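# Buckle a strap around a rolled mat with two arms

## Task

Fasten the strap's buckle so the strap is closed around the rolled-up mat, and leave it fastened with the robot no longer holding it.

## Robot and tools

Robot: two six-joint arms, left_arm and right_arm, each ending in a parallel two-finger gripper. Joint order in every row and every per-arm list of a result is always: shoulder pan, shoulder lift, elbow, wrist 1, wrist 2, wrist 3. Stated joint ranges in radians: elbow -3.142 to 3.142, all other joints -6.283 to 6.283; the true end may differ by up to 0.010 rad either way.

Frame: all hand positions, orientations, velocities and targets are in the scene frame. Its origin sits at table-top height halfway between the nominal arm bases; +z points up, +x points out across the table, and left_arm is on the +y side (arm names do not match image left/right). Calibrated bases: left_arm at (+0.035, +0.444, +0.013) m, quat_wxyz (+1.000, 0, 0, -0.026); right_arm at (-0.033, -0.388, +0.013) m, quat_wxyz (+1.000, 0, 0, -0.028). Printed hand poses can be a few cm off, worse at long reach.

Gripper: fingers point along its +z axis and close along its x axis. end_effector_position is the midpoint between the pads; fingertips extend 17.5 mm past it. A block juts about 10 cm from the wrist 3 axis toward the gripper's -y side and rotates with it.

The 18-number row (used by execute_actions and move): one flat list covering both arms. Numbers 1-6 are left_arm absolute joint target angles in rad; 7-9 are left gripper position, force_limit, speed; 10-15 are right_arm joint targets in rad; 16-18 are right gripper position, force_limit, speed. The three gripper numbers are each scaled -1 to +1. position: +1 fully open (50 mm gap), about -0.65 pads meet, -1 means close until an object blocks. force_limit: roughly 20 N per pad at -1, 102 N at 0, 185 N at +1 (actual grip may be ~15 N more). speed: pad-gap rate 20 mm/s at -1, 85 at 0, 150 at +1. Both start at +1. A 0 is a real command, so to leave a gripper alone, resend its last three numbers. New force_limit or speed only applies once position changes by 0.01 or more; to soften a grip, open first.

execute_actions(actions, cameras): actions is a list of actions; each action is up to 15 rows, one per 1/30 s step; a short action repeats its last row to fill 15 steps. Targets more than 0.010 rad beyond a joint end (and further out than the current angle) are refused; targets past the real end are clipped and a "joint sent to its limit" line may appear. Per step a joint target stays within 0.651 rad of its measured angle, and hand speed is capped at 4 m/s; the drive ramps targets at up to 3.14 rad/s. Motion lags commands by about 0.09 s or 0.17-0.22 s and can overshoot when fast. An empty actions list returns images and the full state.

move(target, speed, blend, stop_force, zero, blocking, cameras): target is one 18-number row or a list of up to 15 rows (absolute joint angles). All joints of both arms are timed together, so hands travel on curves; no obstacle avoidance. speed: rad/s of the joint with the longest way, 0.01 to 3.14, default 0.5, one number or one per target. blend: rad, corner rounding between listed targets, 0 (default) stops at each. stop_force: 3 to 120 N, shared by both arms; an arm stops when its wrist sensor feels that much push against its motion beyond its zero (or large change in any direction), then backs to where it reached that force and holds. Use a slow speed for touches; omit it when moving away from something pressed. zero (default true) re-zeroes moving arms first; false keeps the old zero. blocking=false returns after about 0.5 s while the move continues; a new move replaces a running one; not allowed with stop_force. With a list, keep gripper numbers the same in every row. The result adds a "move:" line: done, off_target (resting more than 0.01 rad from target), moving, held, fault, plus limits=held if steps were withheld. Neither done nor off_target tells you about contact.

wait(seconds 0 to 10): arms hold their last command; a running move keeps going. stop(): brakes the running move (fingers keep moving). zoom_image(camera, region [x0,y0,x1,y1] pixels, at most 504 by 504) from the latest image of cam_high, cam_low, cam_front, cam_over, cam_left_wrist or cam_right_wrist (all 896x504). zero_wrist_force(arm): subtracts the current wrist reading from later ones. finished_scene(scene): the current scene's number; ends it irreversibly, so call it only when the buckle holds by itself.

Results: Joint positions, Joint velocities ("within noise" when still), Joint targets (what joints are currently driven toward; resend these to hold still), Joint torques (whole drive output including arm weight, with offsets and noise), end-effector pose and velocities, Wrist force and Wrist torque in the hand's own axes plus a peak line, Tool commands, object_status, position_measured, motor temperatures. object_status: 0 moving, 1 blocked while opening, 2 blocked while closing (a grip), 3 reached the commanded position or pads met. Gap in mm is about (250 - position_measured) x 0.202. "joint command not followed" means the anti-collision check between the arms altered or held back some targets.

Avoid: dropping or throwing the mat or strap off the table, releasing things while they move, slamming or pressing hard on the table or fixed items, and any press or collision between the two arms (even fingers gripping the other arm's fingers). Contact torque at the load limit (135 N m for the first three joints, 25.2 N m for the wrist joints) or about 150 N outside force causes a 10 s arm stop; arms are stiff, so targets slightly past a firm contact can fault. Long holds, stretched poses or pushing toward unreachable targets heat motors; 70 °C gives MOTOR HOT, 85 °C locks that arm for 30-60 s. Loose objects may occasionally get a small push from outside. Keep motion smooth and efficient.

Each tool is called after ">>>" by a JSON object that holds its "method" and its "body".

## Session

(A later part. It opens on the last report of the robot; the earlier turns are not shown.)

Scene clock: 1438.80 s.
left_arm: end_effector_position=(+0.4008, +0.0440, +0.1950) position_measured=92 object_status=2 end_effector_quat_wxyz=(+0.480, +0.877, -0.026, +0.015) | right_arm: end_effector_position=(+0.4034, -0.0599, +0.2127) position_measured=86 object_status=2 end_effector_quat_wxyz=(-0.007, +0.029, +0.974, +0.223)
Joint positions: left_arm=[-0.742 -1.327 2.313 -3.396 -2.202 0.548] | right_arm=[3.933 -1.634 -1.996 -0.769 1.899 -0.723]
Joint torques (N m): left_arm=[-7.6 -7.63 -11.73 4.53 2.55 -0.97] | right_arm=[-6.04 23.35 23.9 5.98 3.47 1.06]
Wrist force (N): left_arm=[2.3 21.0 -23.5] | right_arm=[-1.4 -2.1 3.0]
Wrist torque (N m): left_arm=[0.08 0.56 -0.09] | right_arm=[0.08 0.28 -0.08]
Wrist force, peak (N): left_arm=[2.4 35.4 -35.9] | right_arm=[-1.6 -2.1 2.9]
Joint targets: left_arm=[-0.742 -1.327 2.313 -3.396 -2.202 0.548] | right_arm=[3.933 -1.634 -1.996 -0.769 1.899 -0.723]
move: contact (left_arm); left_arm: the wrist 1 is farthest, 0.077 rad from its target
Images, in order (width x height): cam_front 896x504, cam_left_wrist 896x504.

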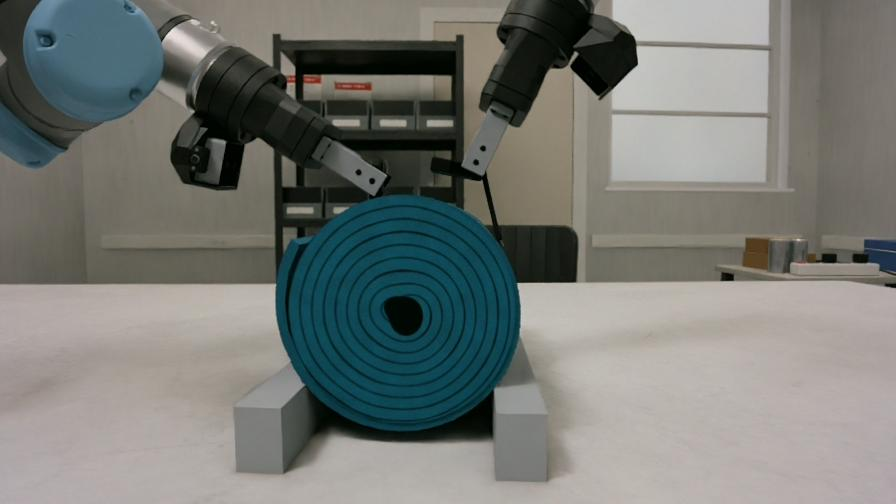

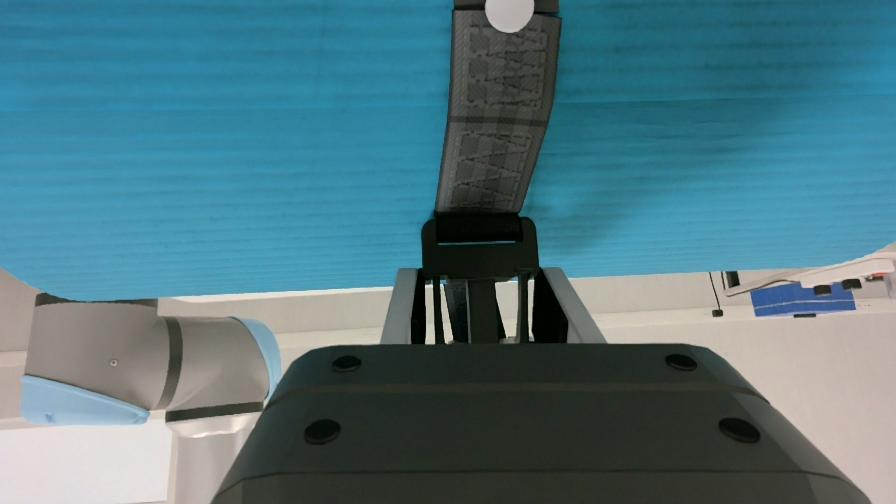

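>>> {"method": "move", "body": {"target": [-0.7418,-1.2715,2.3254,-3.4625,-2.2018,0.548,-0.98,-0.5,-1,3.9333,-1.6344,-1.9958,-0.7688,1.8992,-0.723,-1,-0.6,-1], "speed": 0.06, "stop_force": 50, "cameras": ["cam_front","cam_left_wrist"]}}

>>> {"method": "zoom_image", "body": {"camera": "cam_front", "region": [320, 120, 480, 220]}}

Scene clock: 1443.23 s.
left_arm: end_effector_position=(+0.4023, +0.0425, +0.1818) position_measured=92 object_status=2 end_effector_quat_wxyz=(+0.489, +0.871, -0.031, +0.025) | right_arm: end_effector_position=(+0.4034, -0.0599, +0.2127) position_measured=86 object_status=2 end_effector_quat_wxyz=(-0.007, +0.029, +0.974, +0.223)
Joint positions: left_arm=[-0.742 -1.271 2.325 -3.496 -2.202 0.548] | right_arm=[3.933 -1.634 -1.996 -0.769 1.899 -0.723]
Joint torques (N m): left_arm=[-3.1 -10.03 -4.05 8.13 -0.5 2.34] | right_arm=[-6.22 28.86 31.2 5.91 3.28 1.12]
Wrist force (N): left_arm=[9.9 35.3 -40.8] | right_arm=[-1.5 -1.8 2.7]
Wrist torque (N m): left_arm=[0.46 0.41 -0.06] | right_arm=[0.10 0.29 -0.07]
Wrist force, peak (N): left_arm=[-14.8 43.1 -46.4] | right_arm=[-1.6 -2.1 2.9]
Joint targets: left_arm=[-0.742 -1.271 2.325 -3.462 -2.202 0.548] | right_arm=[3.933 -1.634 -1.996 -0.769 1.899 -0.723]
move: off_target (left_arm); left_arm: the wrist 1 is farthest, 0.033 rad from its target
Images, in order (width x height): cam_front 896x504, cam_left_wrist 896x504.

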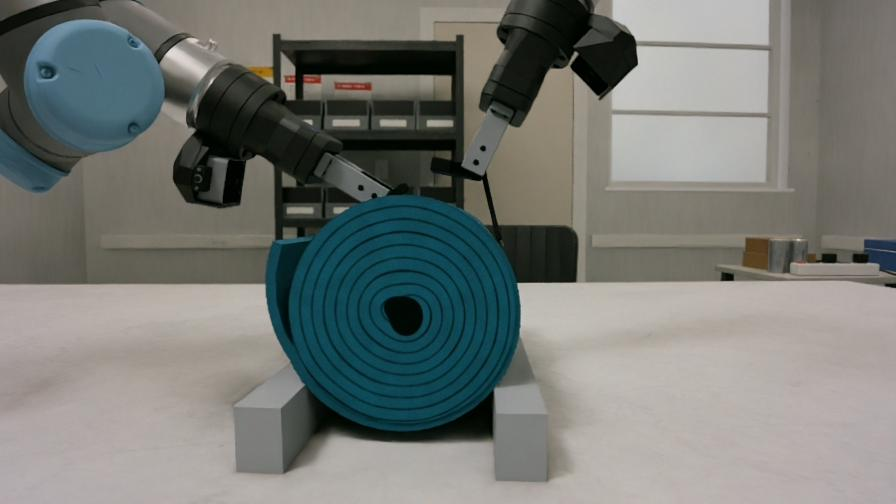

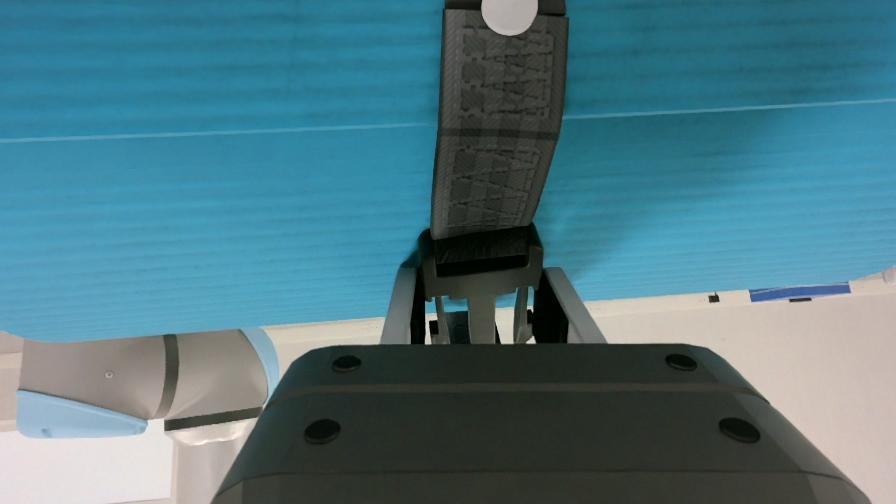

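Scaled by 3.150.

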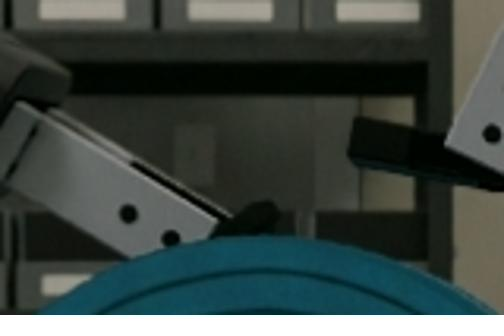

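>>> {"method": "move", "body": {"target": [-0.7418,-1.2715,2.3254,-3.4625,-2.2018,0.548,-0.95,0.2,-1,3.9333,-1.6344,-1.9958,-0.7688,1.8992,-0.723,-1,-0.6,-1], "speed": 0.06}}

>>> {"method": "move", "body": {"target": [[-0.7418,-1.40,2.3111,-3.3197,-2.2018,0.548,-0.95,0.2,-1,3.9333,-1.6344,-1.9958,-0.7688,1.8992,-0.723,-1,-0.6,-1],[-0.8,-1.53,2.227,-2.95,-2.06,0.59,-0.95,0.2,-1,3.9333,-1.6344,-1.9958,-0.7688,1.8992,-0.723,-1,-0.6,-1],[-0.8565,-1.5464,2.1424,-2.6615,-1.9254,0.592,-0.95,0.2,-1,3.9333,-1.6344,-1.9958,-0.7688,1.8992,-0.723,-1,-0.6,-1]], "speed": 0.2, "blend": [0.03,0.1,0], "cameras": ["cam_front","cam_over","cam_left_wrist"]}}

>>> {"method": "zoom_image", "body": {"camera": "cam_front", "region": [320, 110, 480, 210]}}

>>> {"method": "zoom_image", "body": {"camera": "cam_over", "region": [260, 100, 460, 230]}}

Scene clock: 1449.03 s.
left_arm: end_effector_position=(+0.4023, +0.0425, +0.1818) position_measured=92 object_status=2 end_effector_quat_wxyz=(+0.489, +0.871, -0.031, +0.025) | right_arm: end_effector_position=(+0.4034, -0.0599, +0.2127) position_measured=86 object_status=2 end_effector_quat_wxyz=(-0.007, +0.029, +0.974, +0.223)
Joint positions: left_arm=[-0.742 -1.272 2.325 -3.496 -2.202 0.548] | right_arm=[3.933 -1.634 -1.996 -0.769 1.899 -0.723]
Joint torques (N m): left_arm=[-4.07 -10.12 -3.91 8.11 -0.53 2.33] | right_arm=[-6.26 33.09 31.43 5.85 3.14 1.04]
Wrist force (N): left_arm=[9.8 35.0 -40.9] | right_arm=[-1.5 -1.9 2.7]
Wrist torque (N m): left_arm=[0.44 0.40 -0.06] | right_arm=[0.09 0.29 -0.07]
Wrist force, peak (N): left_arm=[9.7 35.1 -41.2] | right_arm=[-1.5 -2.0 3.1]
Joint targets: left_arm=[-0.742 -1.271 2.325 -3.462 -2.202 0.548] | right_arm=[3.933 -1.634 -1.996 -0.769 1.899 -0.723]
move: off_target (left_arm); left_arm: the wrist 1 is farthest, 0.033 rad from its target

Scene clock: 1453.47 s.
left_arm: end_effector_position=(+0.4003, +0.0459, +0.2135) position_measured=92 object_status=2 end_effector_quat_wxyz=(+0.296, +0.955, -0.010, +0.003) | right_arm: end_effector_position=(+0.4034, -0.0599, +0.2127) position_measured=86 object_status=2 end_effector_quat_wxyz=(-0.007, +0.029, +0.974, +0.223)
Joint positions: left_arm=[-0.857 -1.546 2.142 -2.662 -1.925 0.592] | right_arm=[3.933 -1.634 -1.996 -0.769 1.899 -0.723]
Joint torques (N m): left_arm=[8.41 -26.29 -17.09 -6.35 -2.84 2.03] | right_arm=[-5.9 37.14 31.53 5.93 2.9 1.02]
Wrist force (N): left_arm=[-1.2 -4.5 3.6] | right_arm=[-0.9 -3.8 4.8]
Wrist torque (N m): left_arm=[-0.20 0.47 -0.13] | right_arm=[0.06 0.28 -0.07]
Wrist force, peak (N): left_arm=[9.8 34.6 -40.6] | right_arm=[-1.2 -5.0 5.7]
Joint targets: left_arm=[-0.857 -1.546 2.142 -2.662 -1.925 0.592] | right_arm=[3.933 -1.634 -1.996 -0.769 1.899 -0.723]
move: done
Images, in order (width x height): cam_front 896x504, cam_over 896x504, cam_left_wrist 896x504.

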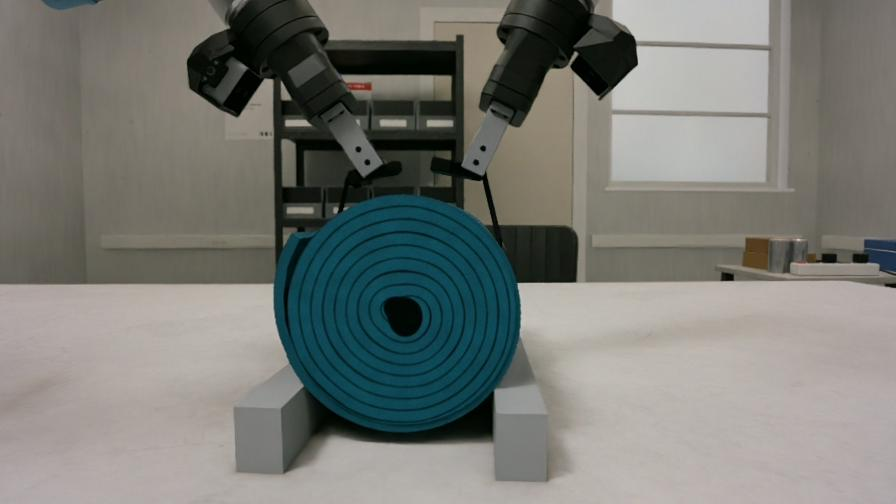

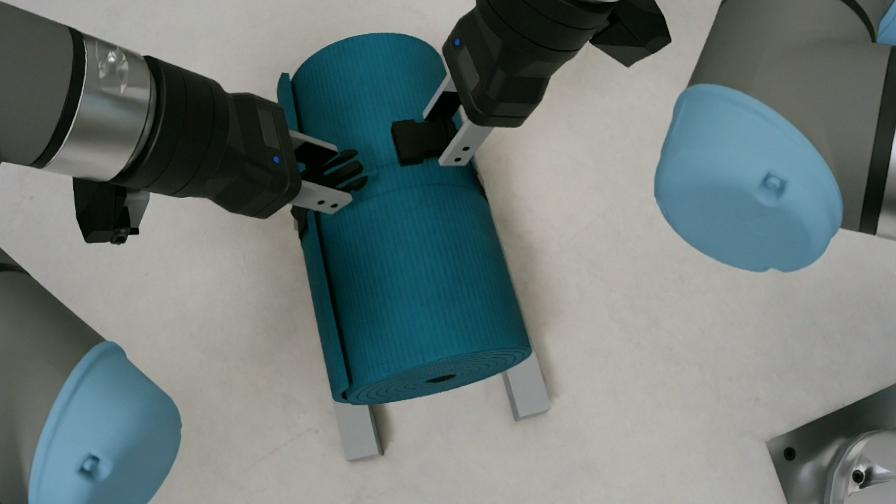

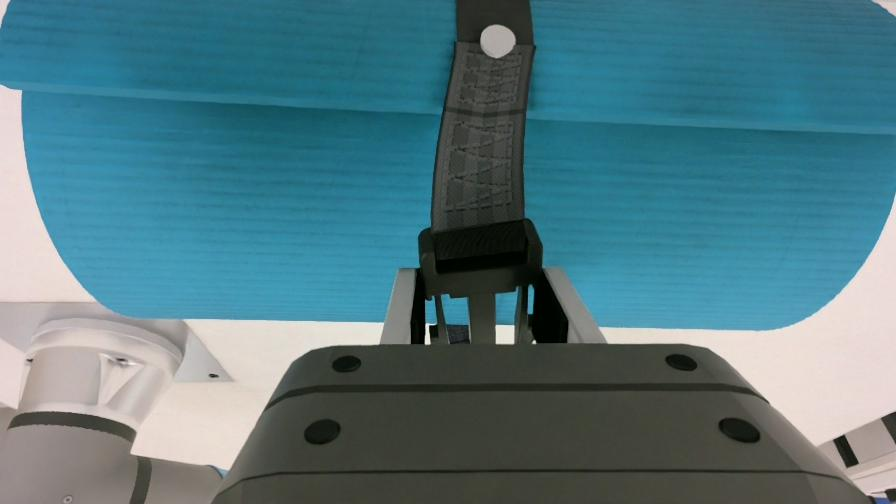

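Scaled by 3.150.

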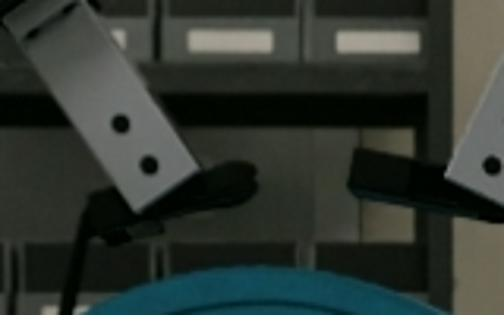

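Scaled by 2.520.

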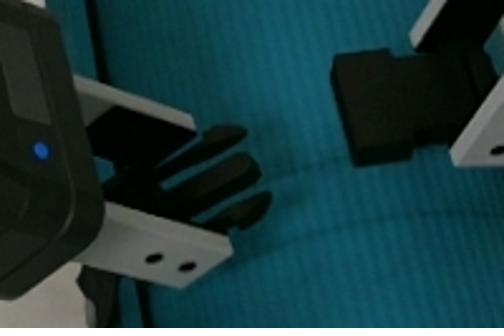

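>>> {"method": "move", "body": {"target": [-0.9198,-1.5587,1.9723,-2.2345,-1.7382,0.67,-0.95,0.2,-1,3.9333,-1.6344,-1.9958,-0.7688,1.8992,-0.723,-0.97,0.1,-1], "speed": 0.25}}

>>> {"method": "move", "body": {"target": [-0.9198,-1.5587,1.9723,-2.2345,-1.7382,0.67,-0.95,0.2,-1,4.072,-1.6961,-1.7908,-1.0945,1.6795,-0.629,-0.97,0.1,-1], "speed": 0.2, "stop_force": 30, "cameras": ["cam_front","cam_over","cam_left_wrist"]}}

>>> {"method": "zoom_image", "body": {"camera": "cam_front", "region": [320, 110, 480, 210]}}

>>> {"method": "zoom_image", "body": {"camera": "cam_over", "region": [260, 100, 460, 230]}}

Scene clock: 1468.27 s.
left_arm: end_effector_position=(+0.4052, +0.0615, +0.2198) position_measured=92 object_status=2 end_effector_quat_wxyz=(+0.149, +0.988, -0.046, +0.007) | right_arm: end_effector_position=(+0.4034, -0.0599, +0.2127) position_measured=89 object_status=2 end_effector_quat_wxyz=(-0.007, +0.029, +0.974, +0.223)
Joint positions: left_arm=[-0.92 -1.559 1.972 -2.235 -1.738 0.67] | right_arm=[3.933 -1.634 -1.996 -0.769 1.899 -0.723]
Joint torques (N m): left_arm=[8.59 -31.33 -20.08 -5.66 -2.22 -2.61] | right_arm=[-6.2 37.2 30.98 5.94 2.66 1]
Wrist force (N): left_arm=[-1.6 -2.9 8.0] | right_arm=[-1.1 -4.4 5.4]
Wrist torque (N m): left_arm=[-0.25 0.39 -0.10] | right_arm=[0.03 0.30 -0.07]
Wrist force, peak (N): left_arm=[-1.7 -3.4 7.9] | right_arm=[-1.0 -4.6 5.6]
Joint targets: left_arm=[-0.920 -1.559 1.972 -2.234 -1.738 0.670] | right_arm=[3.933 -1.634 -1.996 -0.769 1.899 -0.723]
move: done

Scene clock: 1471.00 s.
left_arm: end_effector_position=(+0.4052, +0.0616, +0.2197) position_measured=92 object_status=2 end_effector_quat_wxyz=(+0.149, +0.988, -0.045, +0.007) | right_arm: end_effector_position=(+0.4034, -0.0300, +0.2218) position_measured=89 object_status=2 end_effector_quat_wxyz=(-0.002, +0.030, +0.996, +0.085)
Joint positions: left_arm=[-0.92 -1.559 1.972 -2.234 -1.738 0.67] | right_arm=[4.072 -1.696 -1.791 -1.095 1.679 -0.629]
Joint torques (N m): left_arm=[8.77 -25.85 -21.9 -2.27 0.73 -2.63] | right_arm=[-5.96 42.73 19 3.57 3.34 -1.1]
Wrist force (N): left_arm=[-1.6 -3.3 7.8] | right_arm=[-1.1 -3.6 5.2]
Wrist torque (N m): left_arm=[-0.22 0.40 -0.09] | right_arm=[0.06 0.23 0.04]
Wrist force, peak (N): left_arm=[-1.5 -3.5 8.5] | right_arm=[-1.1 -5.2 5.3]
Joint targets: left_arm=[-0.920 -1.559 1.972 -2.234 -1.738 0.670] | right_arm=[4.072 -1.696 -1.791 -1.094 1.680 -0.629]
move: done
Images, in order (width x height): cam_front 896x504, cam_over 896x504, cam_left_wrist 896x504.

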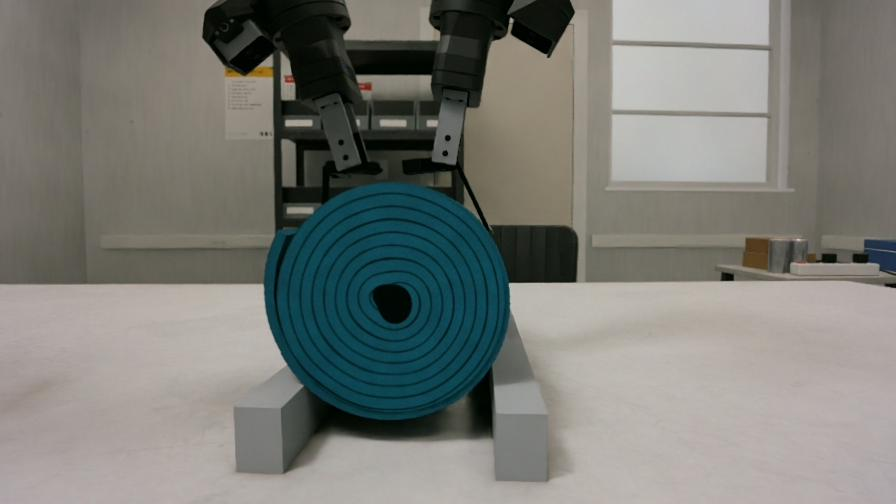

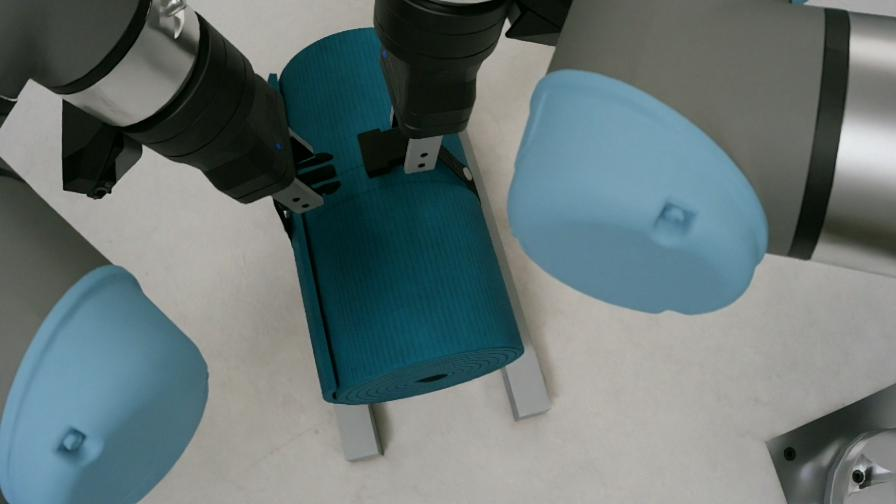

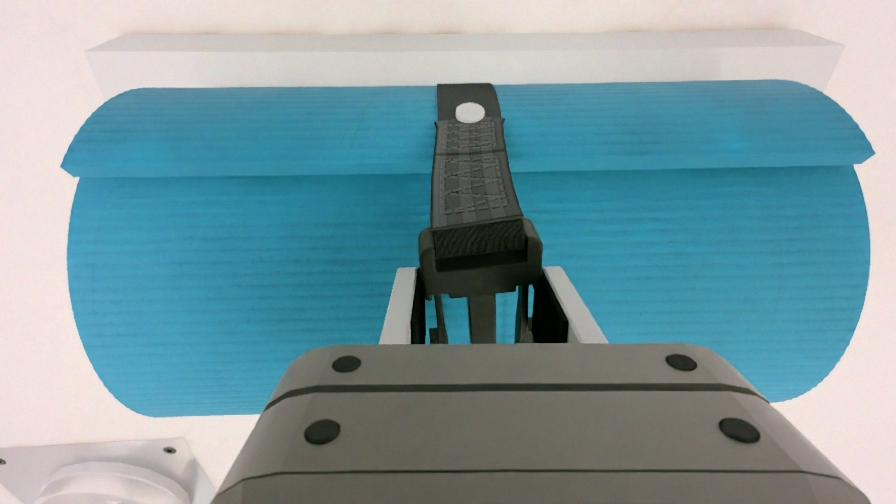

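Scaled by 3.150.

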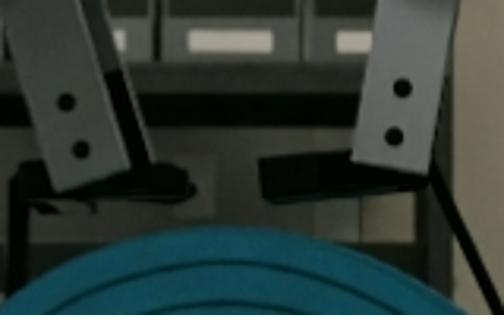

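Scaled by 2.520.

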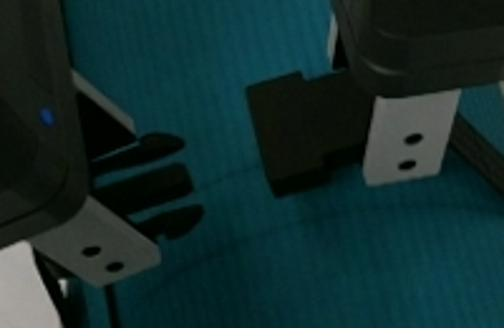

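>>> {"method": "move", "body": {"target": [-0.9158,-1.5354,1.9459,-2.2308,-1.7392,0.674,-0.95,0.2,-1,4.072,-1.6961,-1.7908,-1.0945,1.6795,-0.629,-0.97,0.1,-1], "speed": 0.15, "cameras": ["cam_front","cam_over"]}}

>>> {"method": "zoom_image", "body": {"camera": "cam_front", "region": [320, 110, 480, 210]}}

>>> {"method": "zoom_image", "body": {"camera": "cam_over", "region": [260, 100, 460, 230]}}

Scene clock: 1488.03 s.
left_arm: end_effector_position=(+0.4124, +0.0545, +0.2205) position_measured=92 object_status=2 end_effector_quat_wxyz=(+0.149, +0.988, -0.045, +0.007) | right_arm: end_effector_position=(+0.4034, -0.0300, +0.2218) position_measured=89 object_status=2 end_effector_quat_wxyz=(-0.002, +0.030, +0.996, +0.085)
Joint positions: left_arm=[-0.916 -1.535 1.946 -2.231 -1.739 0.674] | right_arm=[4.072 -1.696 -1.791 -1.095 1.68 -0.629]
Joint torques (N m): left_arm=[2.95 -39.68 -21.57 -3.32 -1.91 1.35] | right_arm=[-6.34 42.74 19.01 3.67 3.28 -1.21]
Wrist force (N): left_arm=[-2.6 -3.9 7.4] | right_arm=[-0.9 -3.7 5.6]
Wrist torque (N m): left_arm=[-0.23 0.38 -0.13] | right_arm=[0.05 0.18 0.03]
Wrist force, peak (N): left_arm=[-2.0 -3.9 8.3] | right_arm=[-0.8 -4.2 5.7]
Joint targets: left_arm=[-0.916 -1.535 1.946 -2.231 -1.739 0.674] | right_arm=[4.072 -1.696 -1.791 -1.094 1.680 -0.629]
move: done
Images, in order (width x height): cam_front 896x504, cam_over 896x504.

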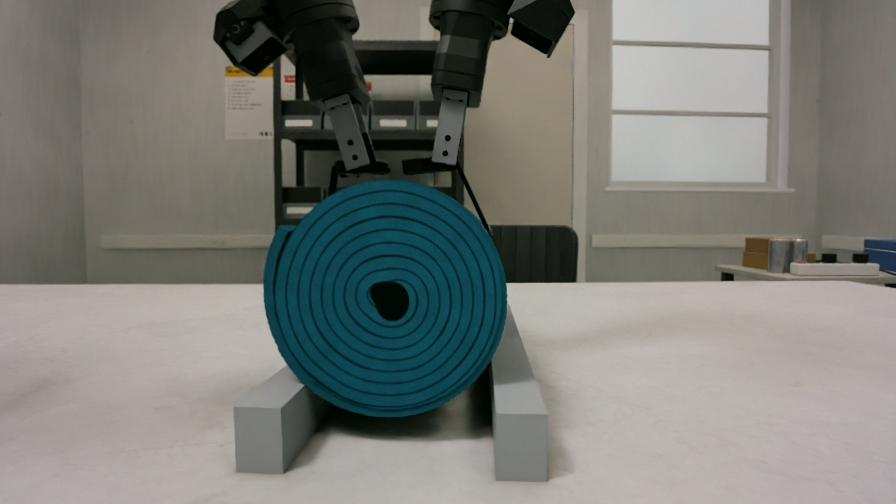

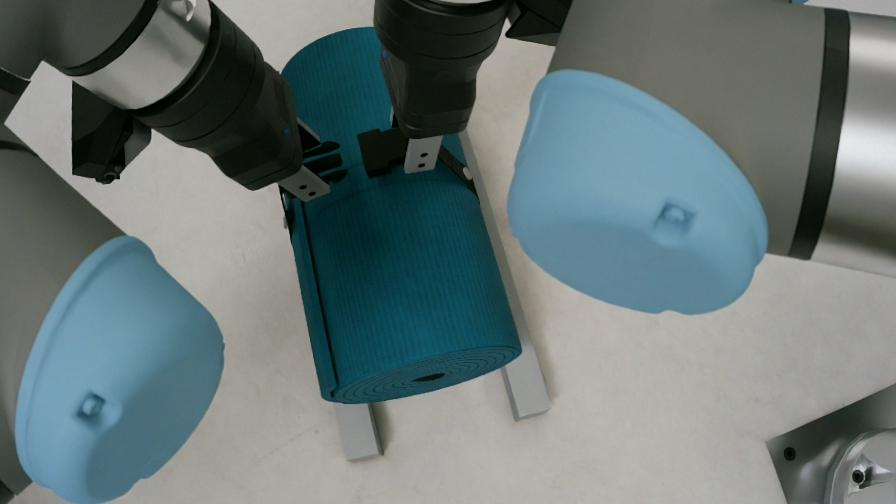

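Scaled by 3.150.

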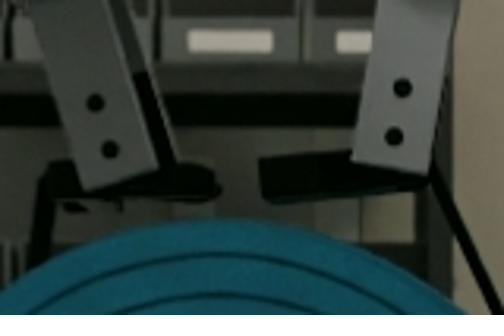

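Scaled by 2.520.

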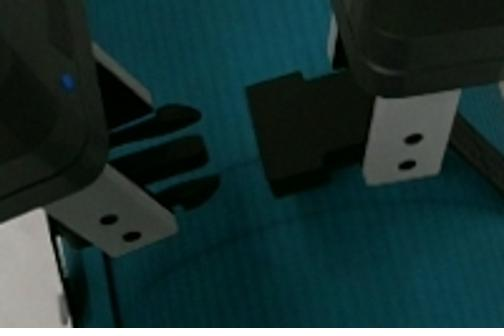

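>>> {"method": "move", "body": {"target": [-0.922,-1.5348,1.9459,-2.2323,-1.7377,0.668,-0.95,0.2,-1,4.072,-1.6961,-1.7908,-1.0945,1.6795,-0.629,-0.97,0.1,-1], "speed": 0.1}}

>>> {"method": "move", "body": {"target": [-0.9613,-1.4893,1.8984,-2.2366,-1.7277,0.629,-0.95,0.2,-1,4.072,-1.6961,-1.7908,-1.0945,1.6795,-0.629,-0.97,0.1,-1], "speed": 0.03, "stop_force": 15, "cameras": ["cam_front","cam_over"]}}

>>> {"method": "zoom_image", "body": {"camera": "cam_front", "region": [320, 110, 480, 210]}}

>>> {"method": "zoom_image", "body": {"camera": "cam_over", "region": [260, 100, 460, 230]}}

Scene clock: 1503.93 s.
left_arm: end_effector_position=(+0.4104, +0.0520, +0.2204) position_measured=92 object_status=2 end_effector_quat_wxyz=(+0.149, +0.988, -0.046, +0.007) | right_arm: end_effector_position=(+0.4034, -0.0300, +0.2218) position_measured=89 object_status=2 end_effector_quat_wxyz=(-0.002, +0.030, +0.996, +0.085)
Joint positions: left_arm=[-0.922 -1.535 1.946 -2.232 -1.738 0.668] | right_arm=[4.072 -1.696 -1.791 -1.095 1.68 -0.629]
Joint torques (N m): left_arm=[0.86 -22.78 -20.63 -6.77 0.7 -1.17] | right_arm=[-5.83 42.76 20.53 3.82 3.16 -1.13]
Wrist force (N): left_arm=[-2.2 -3.9 7.1] | right_arm=[-0.7 -4.0 5.4]
Wrist torque (N m): left_arm=[-0.21 0.38 0.00] | right_arm=[0.00 0.15 0.03]
Wrist force, peak (N): left_arm=[-2.5 -3.9 7.6] | right_arm=[-0.9 -3.9 5.8]
Joint targets: left_arm=[-0.922 -1.535 1.946 -2.232 -1.738 0.668] | right_arm=[4.072 -1.696 -1.791 -1.094 1.680 -0.629]
move: done

Scene clock: 1505.83 s.
left_arm: end_effector_position=(+0.4094, +0.0347, +0.2205) position_measured=92 object_status=2 end_effector_quat_wxyz=(+0.149, +0.988, -0.045, +0.007) | right_arm: end_effector_position=(+0.4033, -0.0300, +0.2218) position_measured=89 object_status=2 end_effector_quat_wxyz=(-0.003, +0.030, +0.996, +0.085)
Joint positions: left_arm=[-0.944 -1.509 1.919 -2.235 -1.732 0.646] | right_arm=[4.072 -1.696 -1.791 -1.094 1.68 -0.629]
Joint torques (N m): left_arm=[7.61 -41.84 -21.77 -3.96 -2.77 2.27] | right_arm=[9.82 40.56 37.53 5.19 3.13 -1.11]
Wrist force (N): left_arm=[-4.2 -9.0 6.6] | right_arm=[-3.0 -7.8 5.5]
Wrist torque (N m): left_arm=[-0.22 0.65 0.05] | right_arm=[-0.09 0.43 0.19]
Wrist force, peak (N): left_arm=[-4.2 -20.8 4.0] | right_arm=[-2.5 -20.6 3.0]
Joint targets: left_arm=[-0.944 -1.509 1.919 -2.235 -1.732 0.646] | right_arm=[4.072 -1.696 -1.791 -1.094 1.680 -0.629]
move: contact (left_arm); left_arm: the elbow is farthest, 0.021 rad from its target
Images, in order (width x height): cam_front 896x504, cam_over 896x504.

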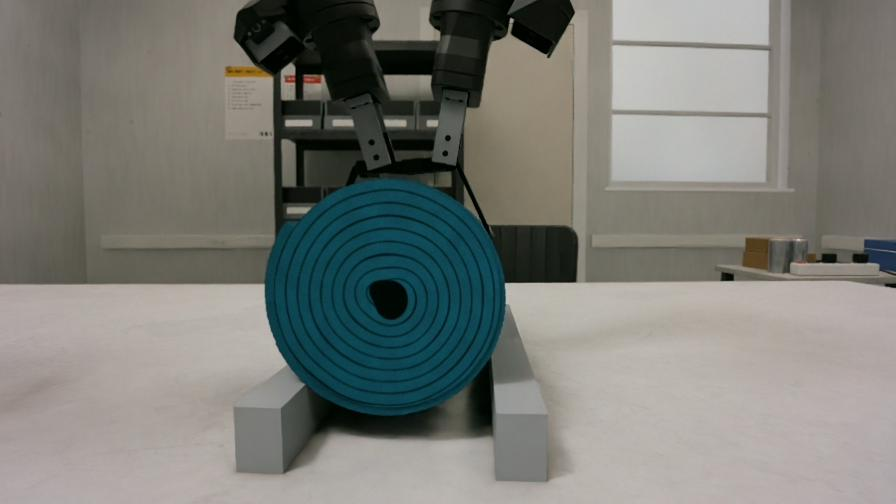

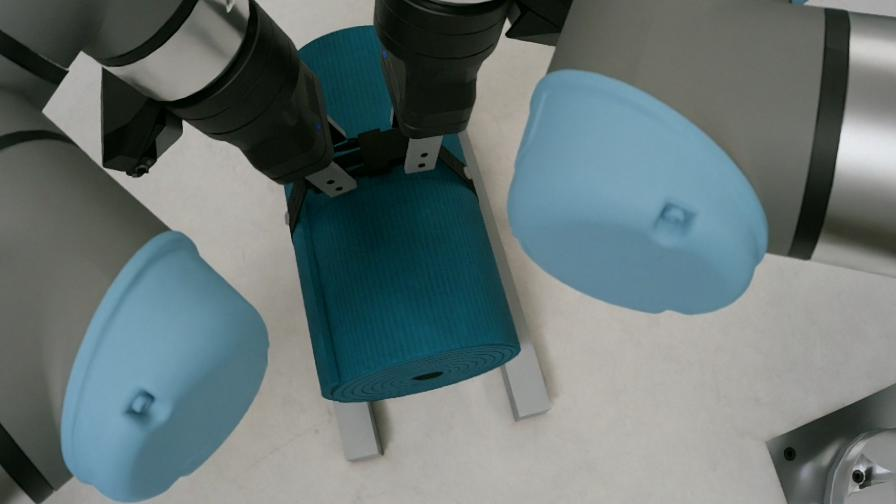

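Scaled by 3.150.

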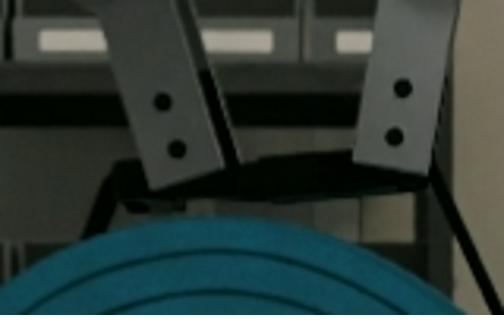

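Scaled by 2.520.

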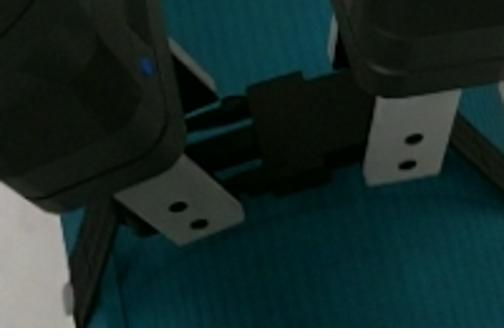

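>>> {"method": "move", "body": {"target": [-0.9613,-1.4893,1.8984,-2.2366,-1.7277,0.629,-0.95,0.2,-1,4.072,-1.6961,-1.7908,-1.0945,1.6795,-0.629,-0.97,0.1,-1], "speed": 0.03, "stop_force": 50, "cameras": ["cam_front","cam_over","cam_left_wrist"]}}

>>> {"method": "zoom_image", "body": {"camera": "cam_front", "region": [320, 110, 480, 210]}}

>>> {"method": "zoom_image", "body": {"camera": "cam_over", "region": [260, 100, 460, 230]}}

Scene clock: 1511.10 s.
left_arm: end_effector_position=(+0.4083, +0.0227, +0.2204) position_measured=92 object_status=2 end_effector_quat_wxyz=(+0.149, +0.988, -0.045, +0.007) | right_arm: end_effector_position=(+0.4031, -0.0303, +0.2216) position_measured=89 object_status=2 end_effector_quat_wxyz=(-0.003, +0.030, +0.996, +0.084)
Joint positions: left_arm=[-0.959 -1.491 1.901 -2.236 -1.728 0.631] | right_arm=[4.072 -1.696 -1.791 -1.096 1.679 -0.629]
Joint torques (N m): left_arm=[-8.51 -43.61 -36.19 -15.1 -8.85 2.91] | right_arm=[28.81 31.68 38.28 14.75 10.67 -1.06]
Wrist force (N): left_arm=[-7.8 -51.5 -3.1] | right_arm=[-5.5 -47.6 -3.6]
Wrist torque (N m): left_arm=[-0.08 0.90 -0.50] | right_arm=[0.48 0.38 0.86]
Wrist force, peak (N): left_arm=[-5.1 -64.2 -6.6] | right_arm=[-3.2 -60.2 -6.4]
Joint targets: left_arm=[-0.959 -1.491 1.901 -2.236 -1.728 0.631] | right_arm=[4.072 -1.696 -1.791 -1.094 1.680 -0.629]
move: contact (left_arm)
Images, in order (width x height): cam_front 896x504, cam_over 896x504, cam_left_wrist 896x504.

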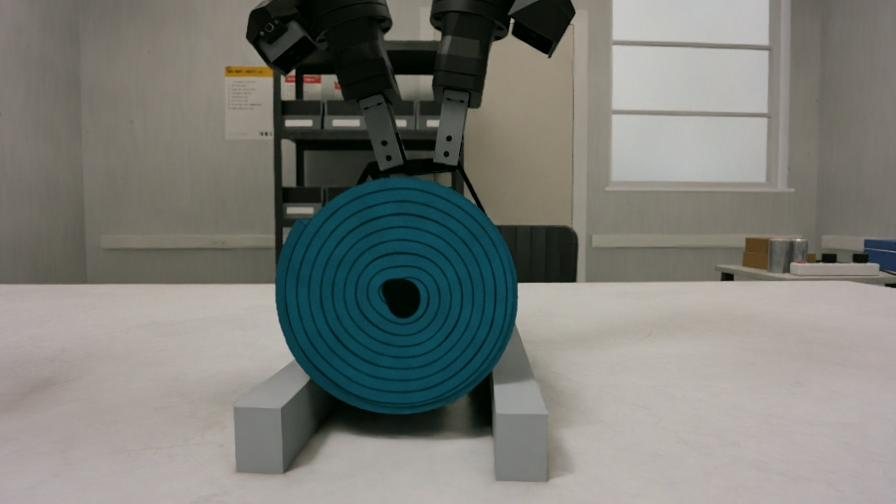

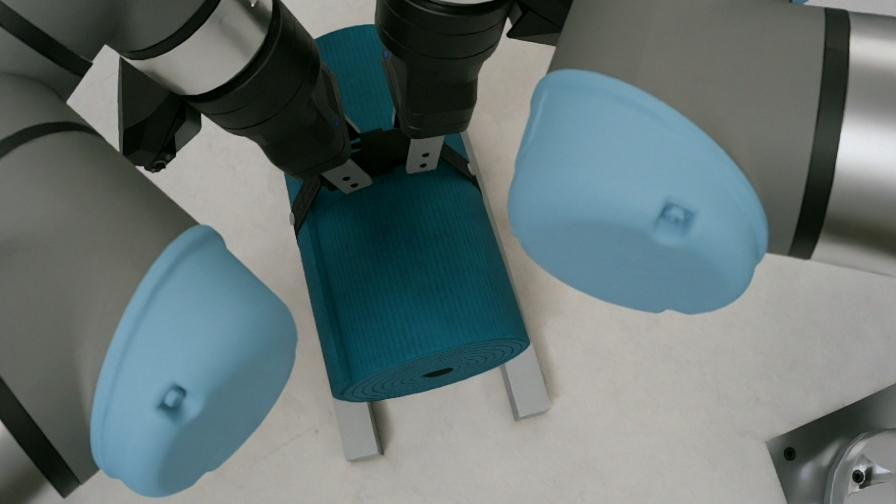

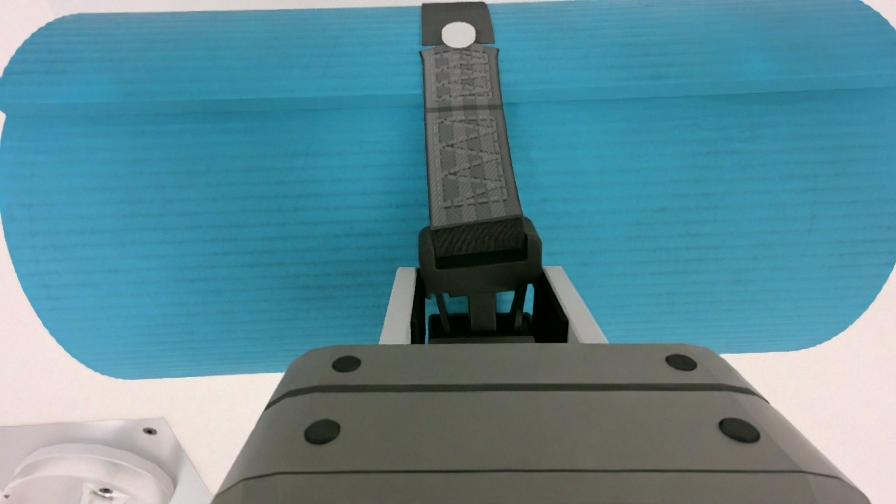

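Scaled by 3.150.

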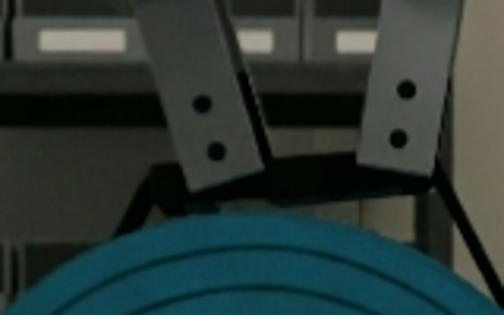

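Scaled by 2.520.

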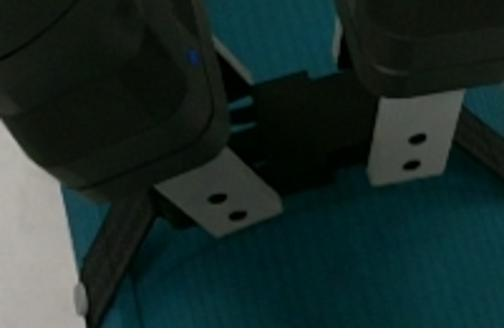

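>>> {"method": "move", "body": {"target": [-0.9587,-1.4698,1.934,-2.291,-1.728,0.631,-0.95,0.2,-1,4.072,-1.7138,-1.8252,-1.0424,1.6795,-0.629,-0.97,0.1,-1], "speed": 0.05, "cameras": ["cam_front"]}}

>>> {"method": "zoom_image", "body": {"camera": "cam_front", "region": [320, 110, 480, 210]}}

Scene clock: 1521.63 s.
left_arm: end_effector_position=(+0.4086, +0.0229, +0.2000) position_measured=92 object_status=2 end_effector_quat_wxyz=(+0.149, +0.988, -0.045, +0.007) | right_arm: end_effector_position=(+0.4033, -0.0300, +0.2015) position_measured=89 object_status=2 end_effector_quat_wxyz=(-0.003, +0.030, +0.996, +0.085)
Joint positions: left_arm=[-0.959 -1.47 1.934 -2.291 -1.728 0.631] | right_arm=[4.072 -1.714 -1.825 -1.042 1.68 -0.629]
Joint torques (N m): left_arm=[-10.33 -33.05 -46.02 -12.64 -8.79 2.83] | right_arm=[23.37 34.12 47.78 12.73 6.1 -0.91]
Wrist force (N): left_arm=[-7.2 -51.1 -11.2] | right_arm=[-5.3 -50.4 -5.6]
Wrist torque (N m): left_arm=[-0.07 0.93 -0.50] | right_arm=[0.65 0.40 0.87]
Wrist force, peak (N): left_arm=[-7.4 -54.8 -9.8] | right_arm=[-5.0 -53.1 -5.2]
Joint targets: left_arm=[-0.959 -1.470 1.934 -2.291 -1.728 0.631] | right_arm=[4.072 -1.714 -1.825 -1.042 1.680 -0.629]
move: done
Images, in order (width x height): cam_front 896x504.

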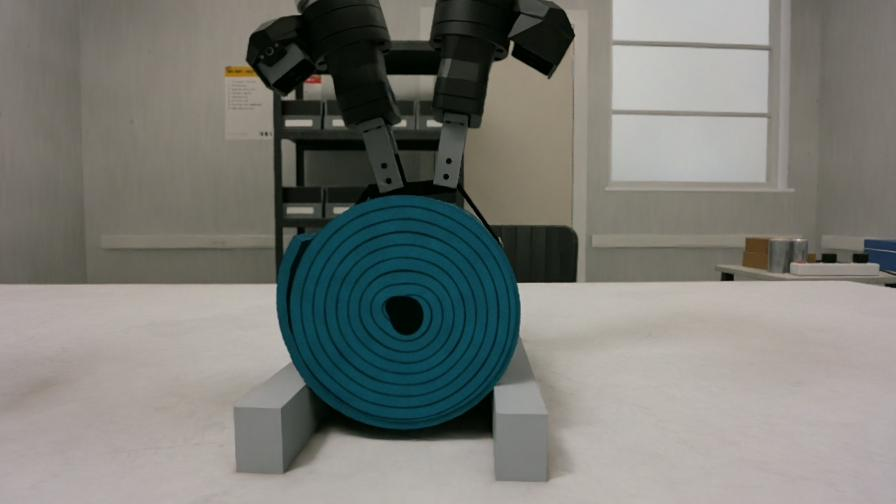

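Scaled by 3.150.

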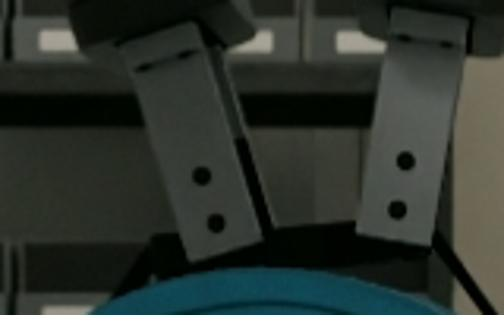

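>>> {"method": "move", "body": {"target": [-0.9587,-1.4698,1.934,-2.291,-1.728,0.631,0.7,-0.5,-1,4.072,-1.7138,-1.8252,-1.0424,1.6795,-0.629,-0.97,0.1,-1], "speed": 0.05, "cameras": ["cam_front","cam_left_wrist","cam_over"]}}

>>> {"method": "zoom_image", "body": {"camera": "cam_left_wrist", "region": [360, 180, 600, 350]}}

>>> {"method": "zoom_image", "body": {"camera": "cam_front", "region": [320, 110, 480, 210]}}

Scene clock: 1526.70 s.
left_arm: end_effector_position=(+0.4086, +0.0229, +0.2002) position_measured=48 object_status=0 end_effector_quat_wxyz=(+0.149, +0.988, -0.045, +0.007) | right_arm: end_effector_position=(+0.4034, -0.0299, +0.2017) position_measured=89 object_status=2 end_effector_quat_wxyz=(-0.002, +0.030, +0.996, +0.085)
Joint positions: left_arm=[-0.959 -1.47 1.934 -2.291 -1.728 0.631] | right_arm=[4.072 -1.714 -1.825 -1.042 1.68 -0.629]
Joint torques (N m): left_arm=[7.15 -26.97 -16.96 -1.06 1.44 1.7] | right_arm=[-6.08 39.11 18.65 3.54 -1.79 -0.87]
Motor temperatures (°C): left_arm=[27 31 29 33 35 33] | right_arm=[34 33 25 30 42 36]
Wrist force (N): left_arm=[-1.6 -0.7 0.2] | right_arm=[-1.8 -2.3 6.3]
Wrist torque (N m): left_arm=[-0.06 0.26 -0.10] | right_arm=[0.35 0.21 0.05]
Wrist force, peak (N): left_arm=[-7.9 -52.9 -11.9] | right_arm=[-5.7 -52.4 -5.4]
Joint targets: left_arm=[-0.959 -1.470 1.934 -2.291 -1.728 0.631] | right_arm=[4.072 -1.714 -1.825 -1.042 1.680 -0.629]
move: done
Images, in order (width x height): cam_front 896x504, cam_over 896x504, cam_left_wrist 896x504.

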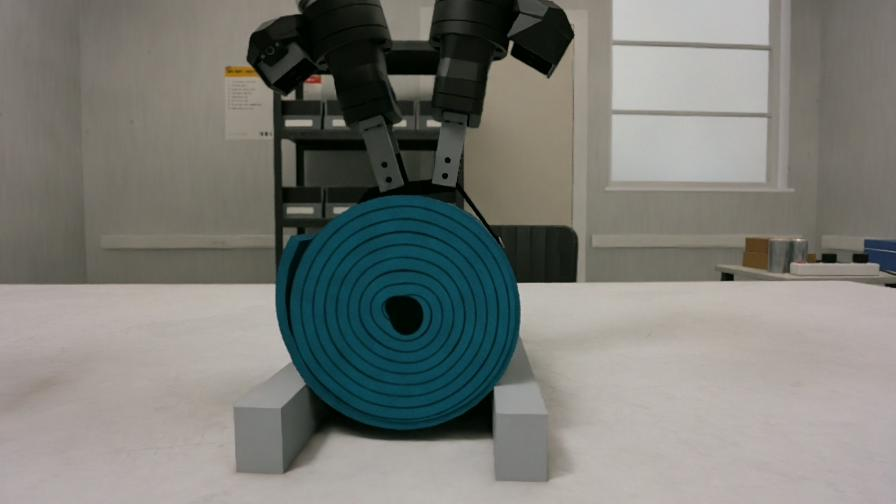

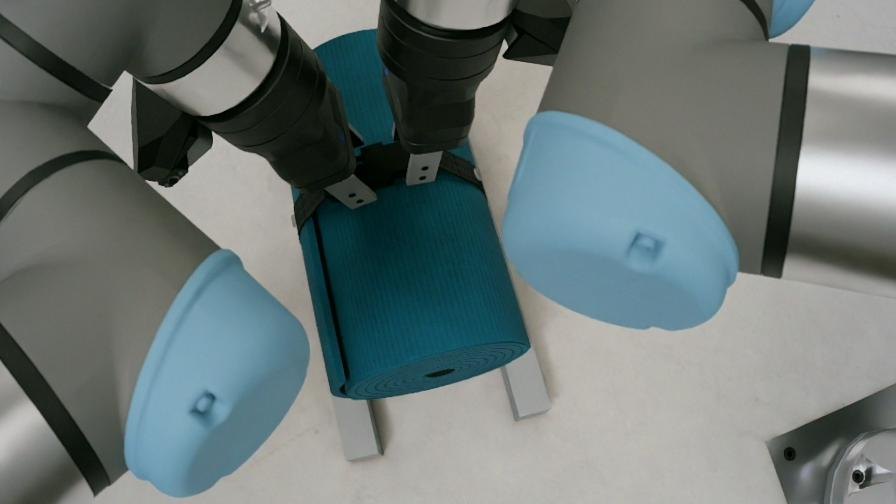

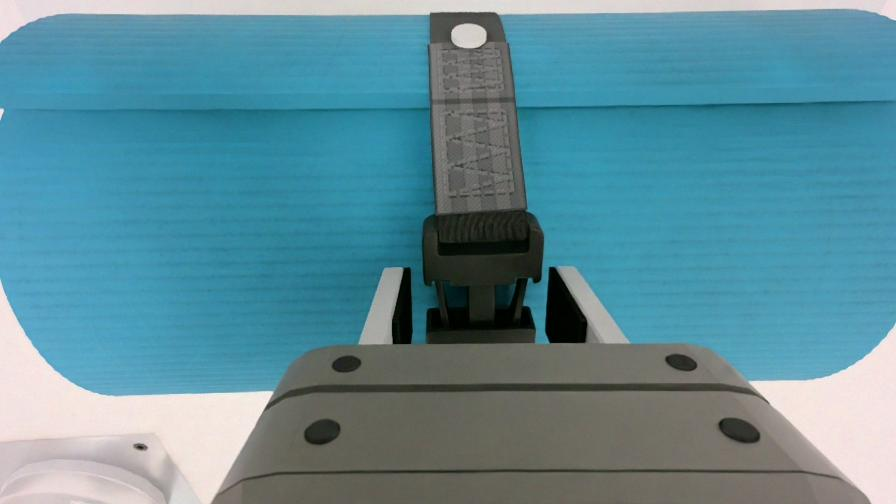

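Scaled by 2.100.

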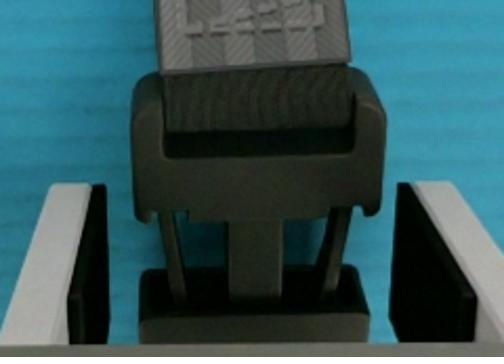

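Scaled by 3.150.

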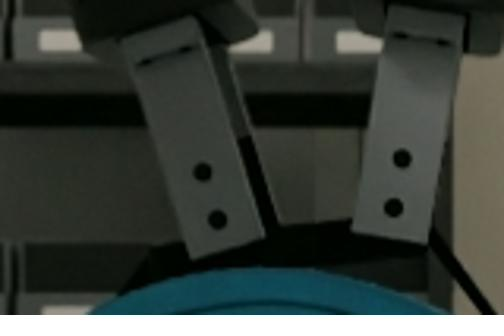

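>>> {"method": "move", "body": {"target": [-0.944,-1.4829,1.9558,-2.2979,-1.732,0.646,0.7,-0.5,-1,4.072,-1.7138,-1.8252,-1.0424,1.6795,-0.629,-0.97,0.1,-1], "speed": 0.05, "stop_force": 15, "cameras": ["cam_left_wrist"]}}

>>> {"method": "zoom_image", "body": {"camera": "cam_left_wrist", "region": [360, 180, 600, 350]}}

Scene clock: 1536.53 s.
left_arm: end_effector_position=(+0.4098, +0.0342, +0.1975) position_measured=48 object_status=3 end_effector_quat_wxyz=(+0.149, +0.988, -0.045, +0.007) | right_arm: end_effector_position=(+0.4034, -0.0299, +0.2017) position_measured=89 object_status=2 end_effector_quat_wxyz=(-0.002, +0.030, +0.996, +0.085)
Joint positions: left_arm=[-0.944 -1.483 1.956 -2.298 -1.732 0.646] | right_arm=[4.072 -1.714 -1.825 -1.042 1.679 -0.629]
Joint torques (N m): left_arm=[-7.53 -21.43 -29.97 -1.24 1.4 -2.51] | right_arm=[-6.16 25.75 18.48 3.63 -1.83 -0.78]
Wrist force (N): left_arm=[-1.5 -0.7 0.2] | right_arm=[-1.9 -2.3 6.3]
Wrist torque (N m): left_arm=[-0.06 0.24 -0.13] | right_arm=[0.34 0.23 0.05]
Wrist force, peak (N): left_arm=[-1.8 -0.7 0.3] | right_arm=[-1.8 -2.3 6.5]
Joint targets: left_arm=[-0.944 -1.483 1.956 -2.298 -1.732 0.646] | right_arm=[4.072 -1.714 -1.825 -1.042 1.680 -0.629]
move: done
Images, in order (width x height): cam_left_wrist 896x504.

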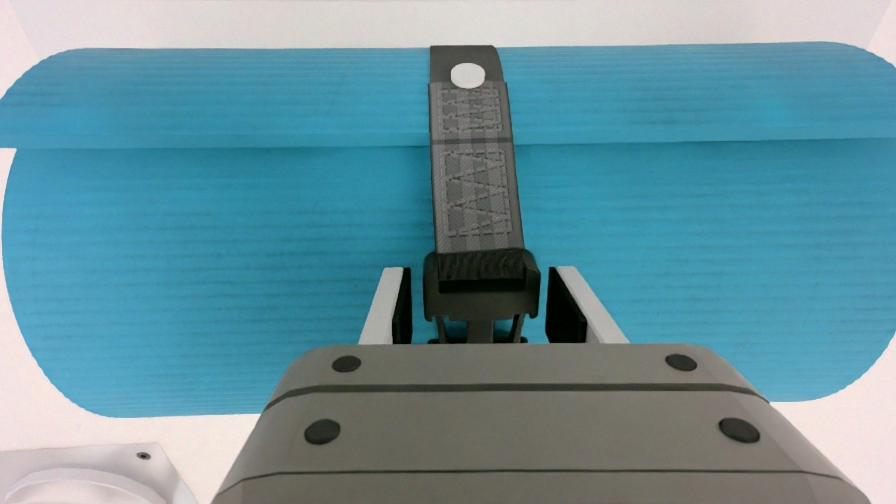

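Scaled by 2.100.

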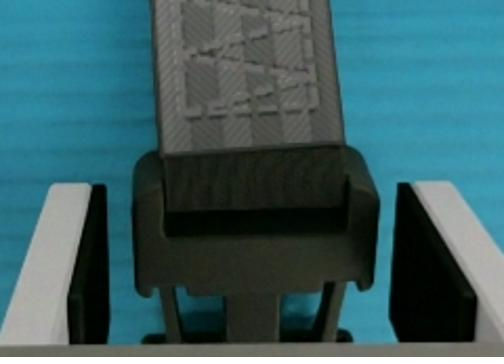

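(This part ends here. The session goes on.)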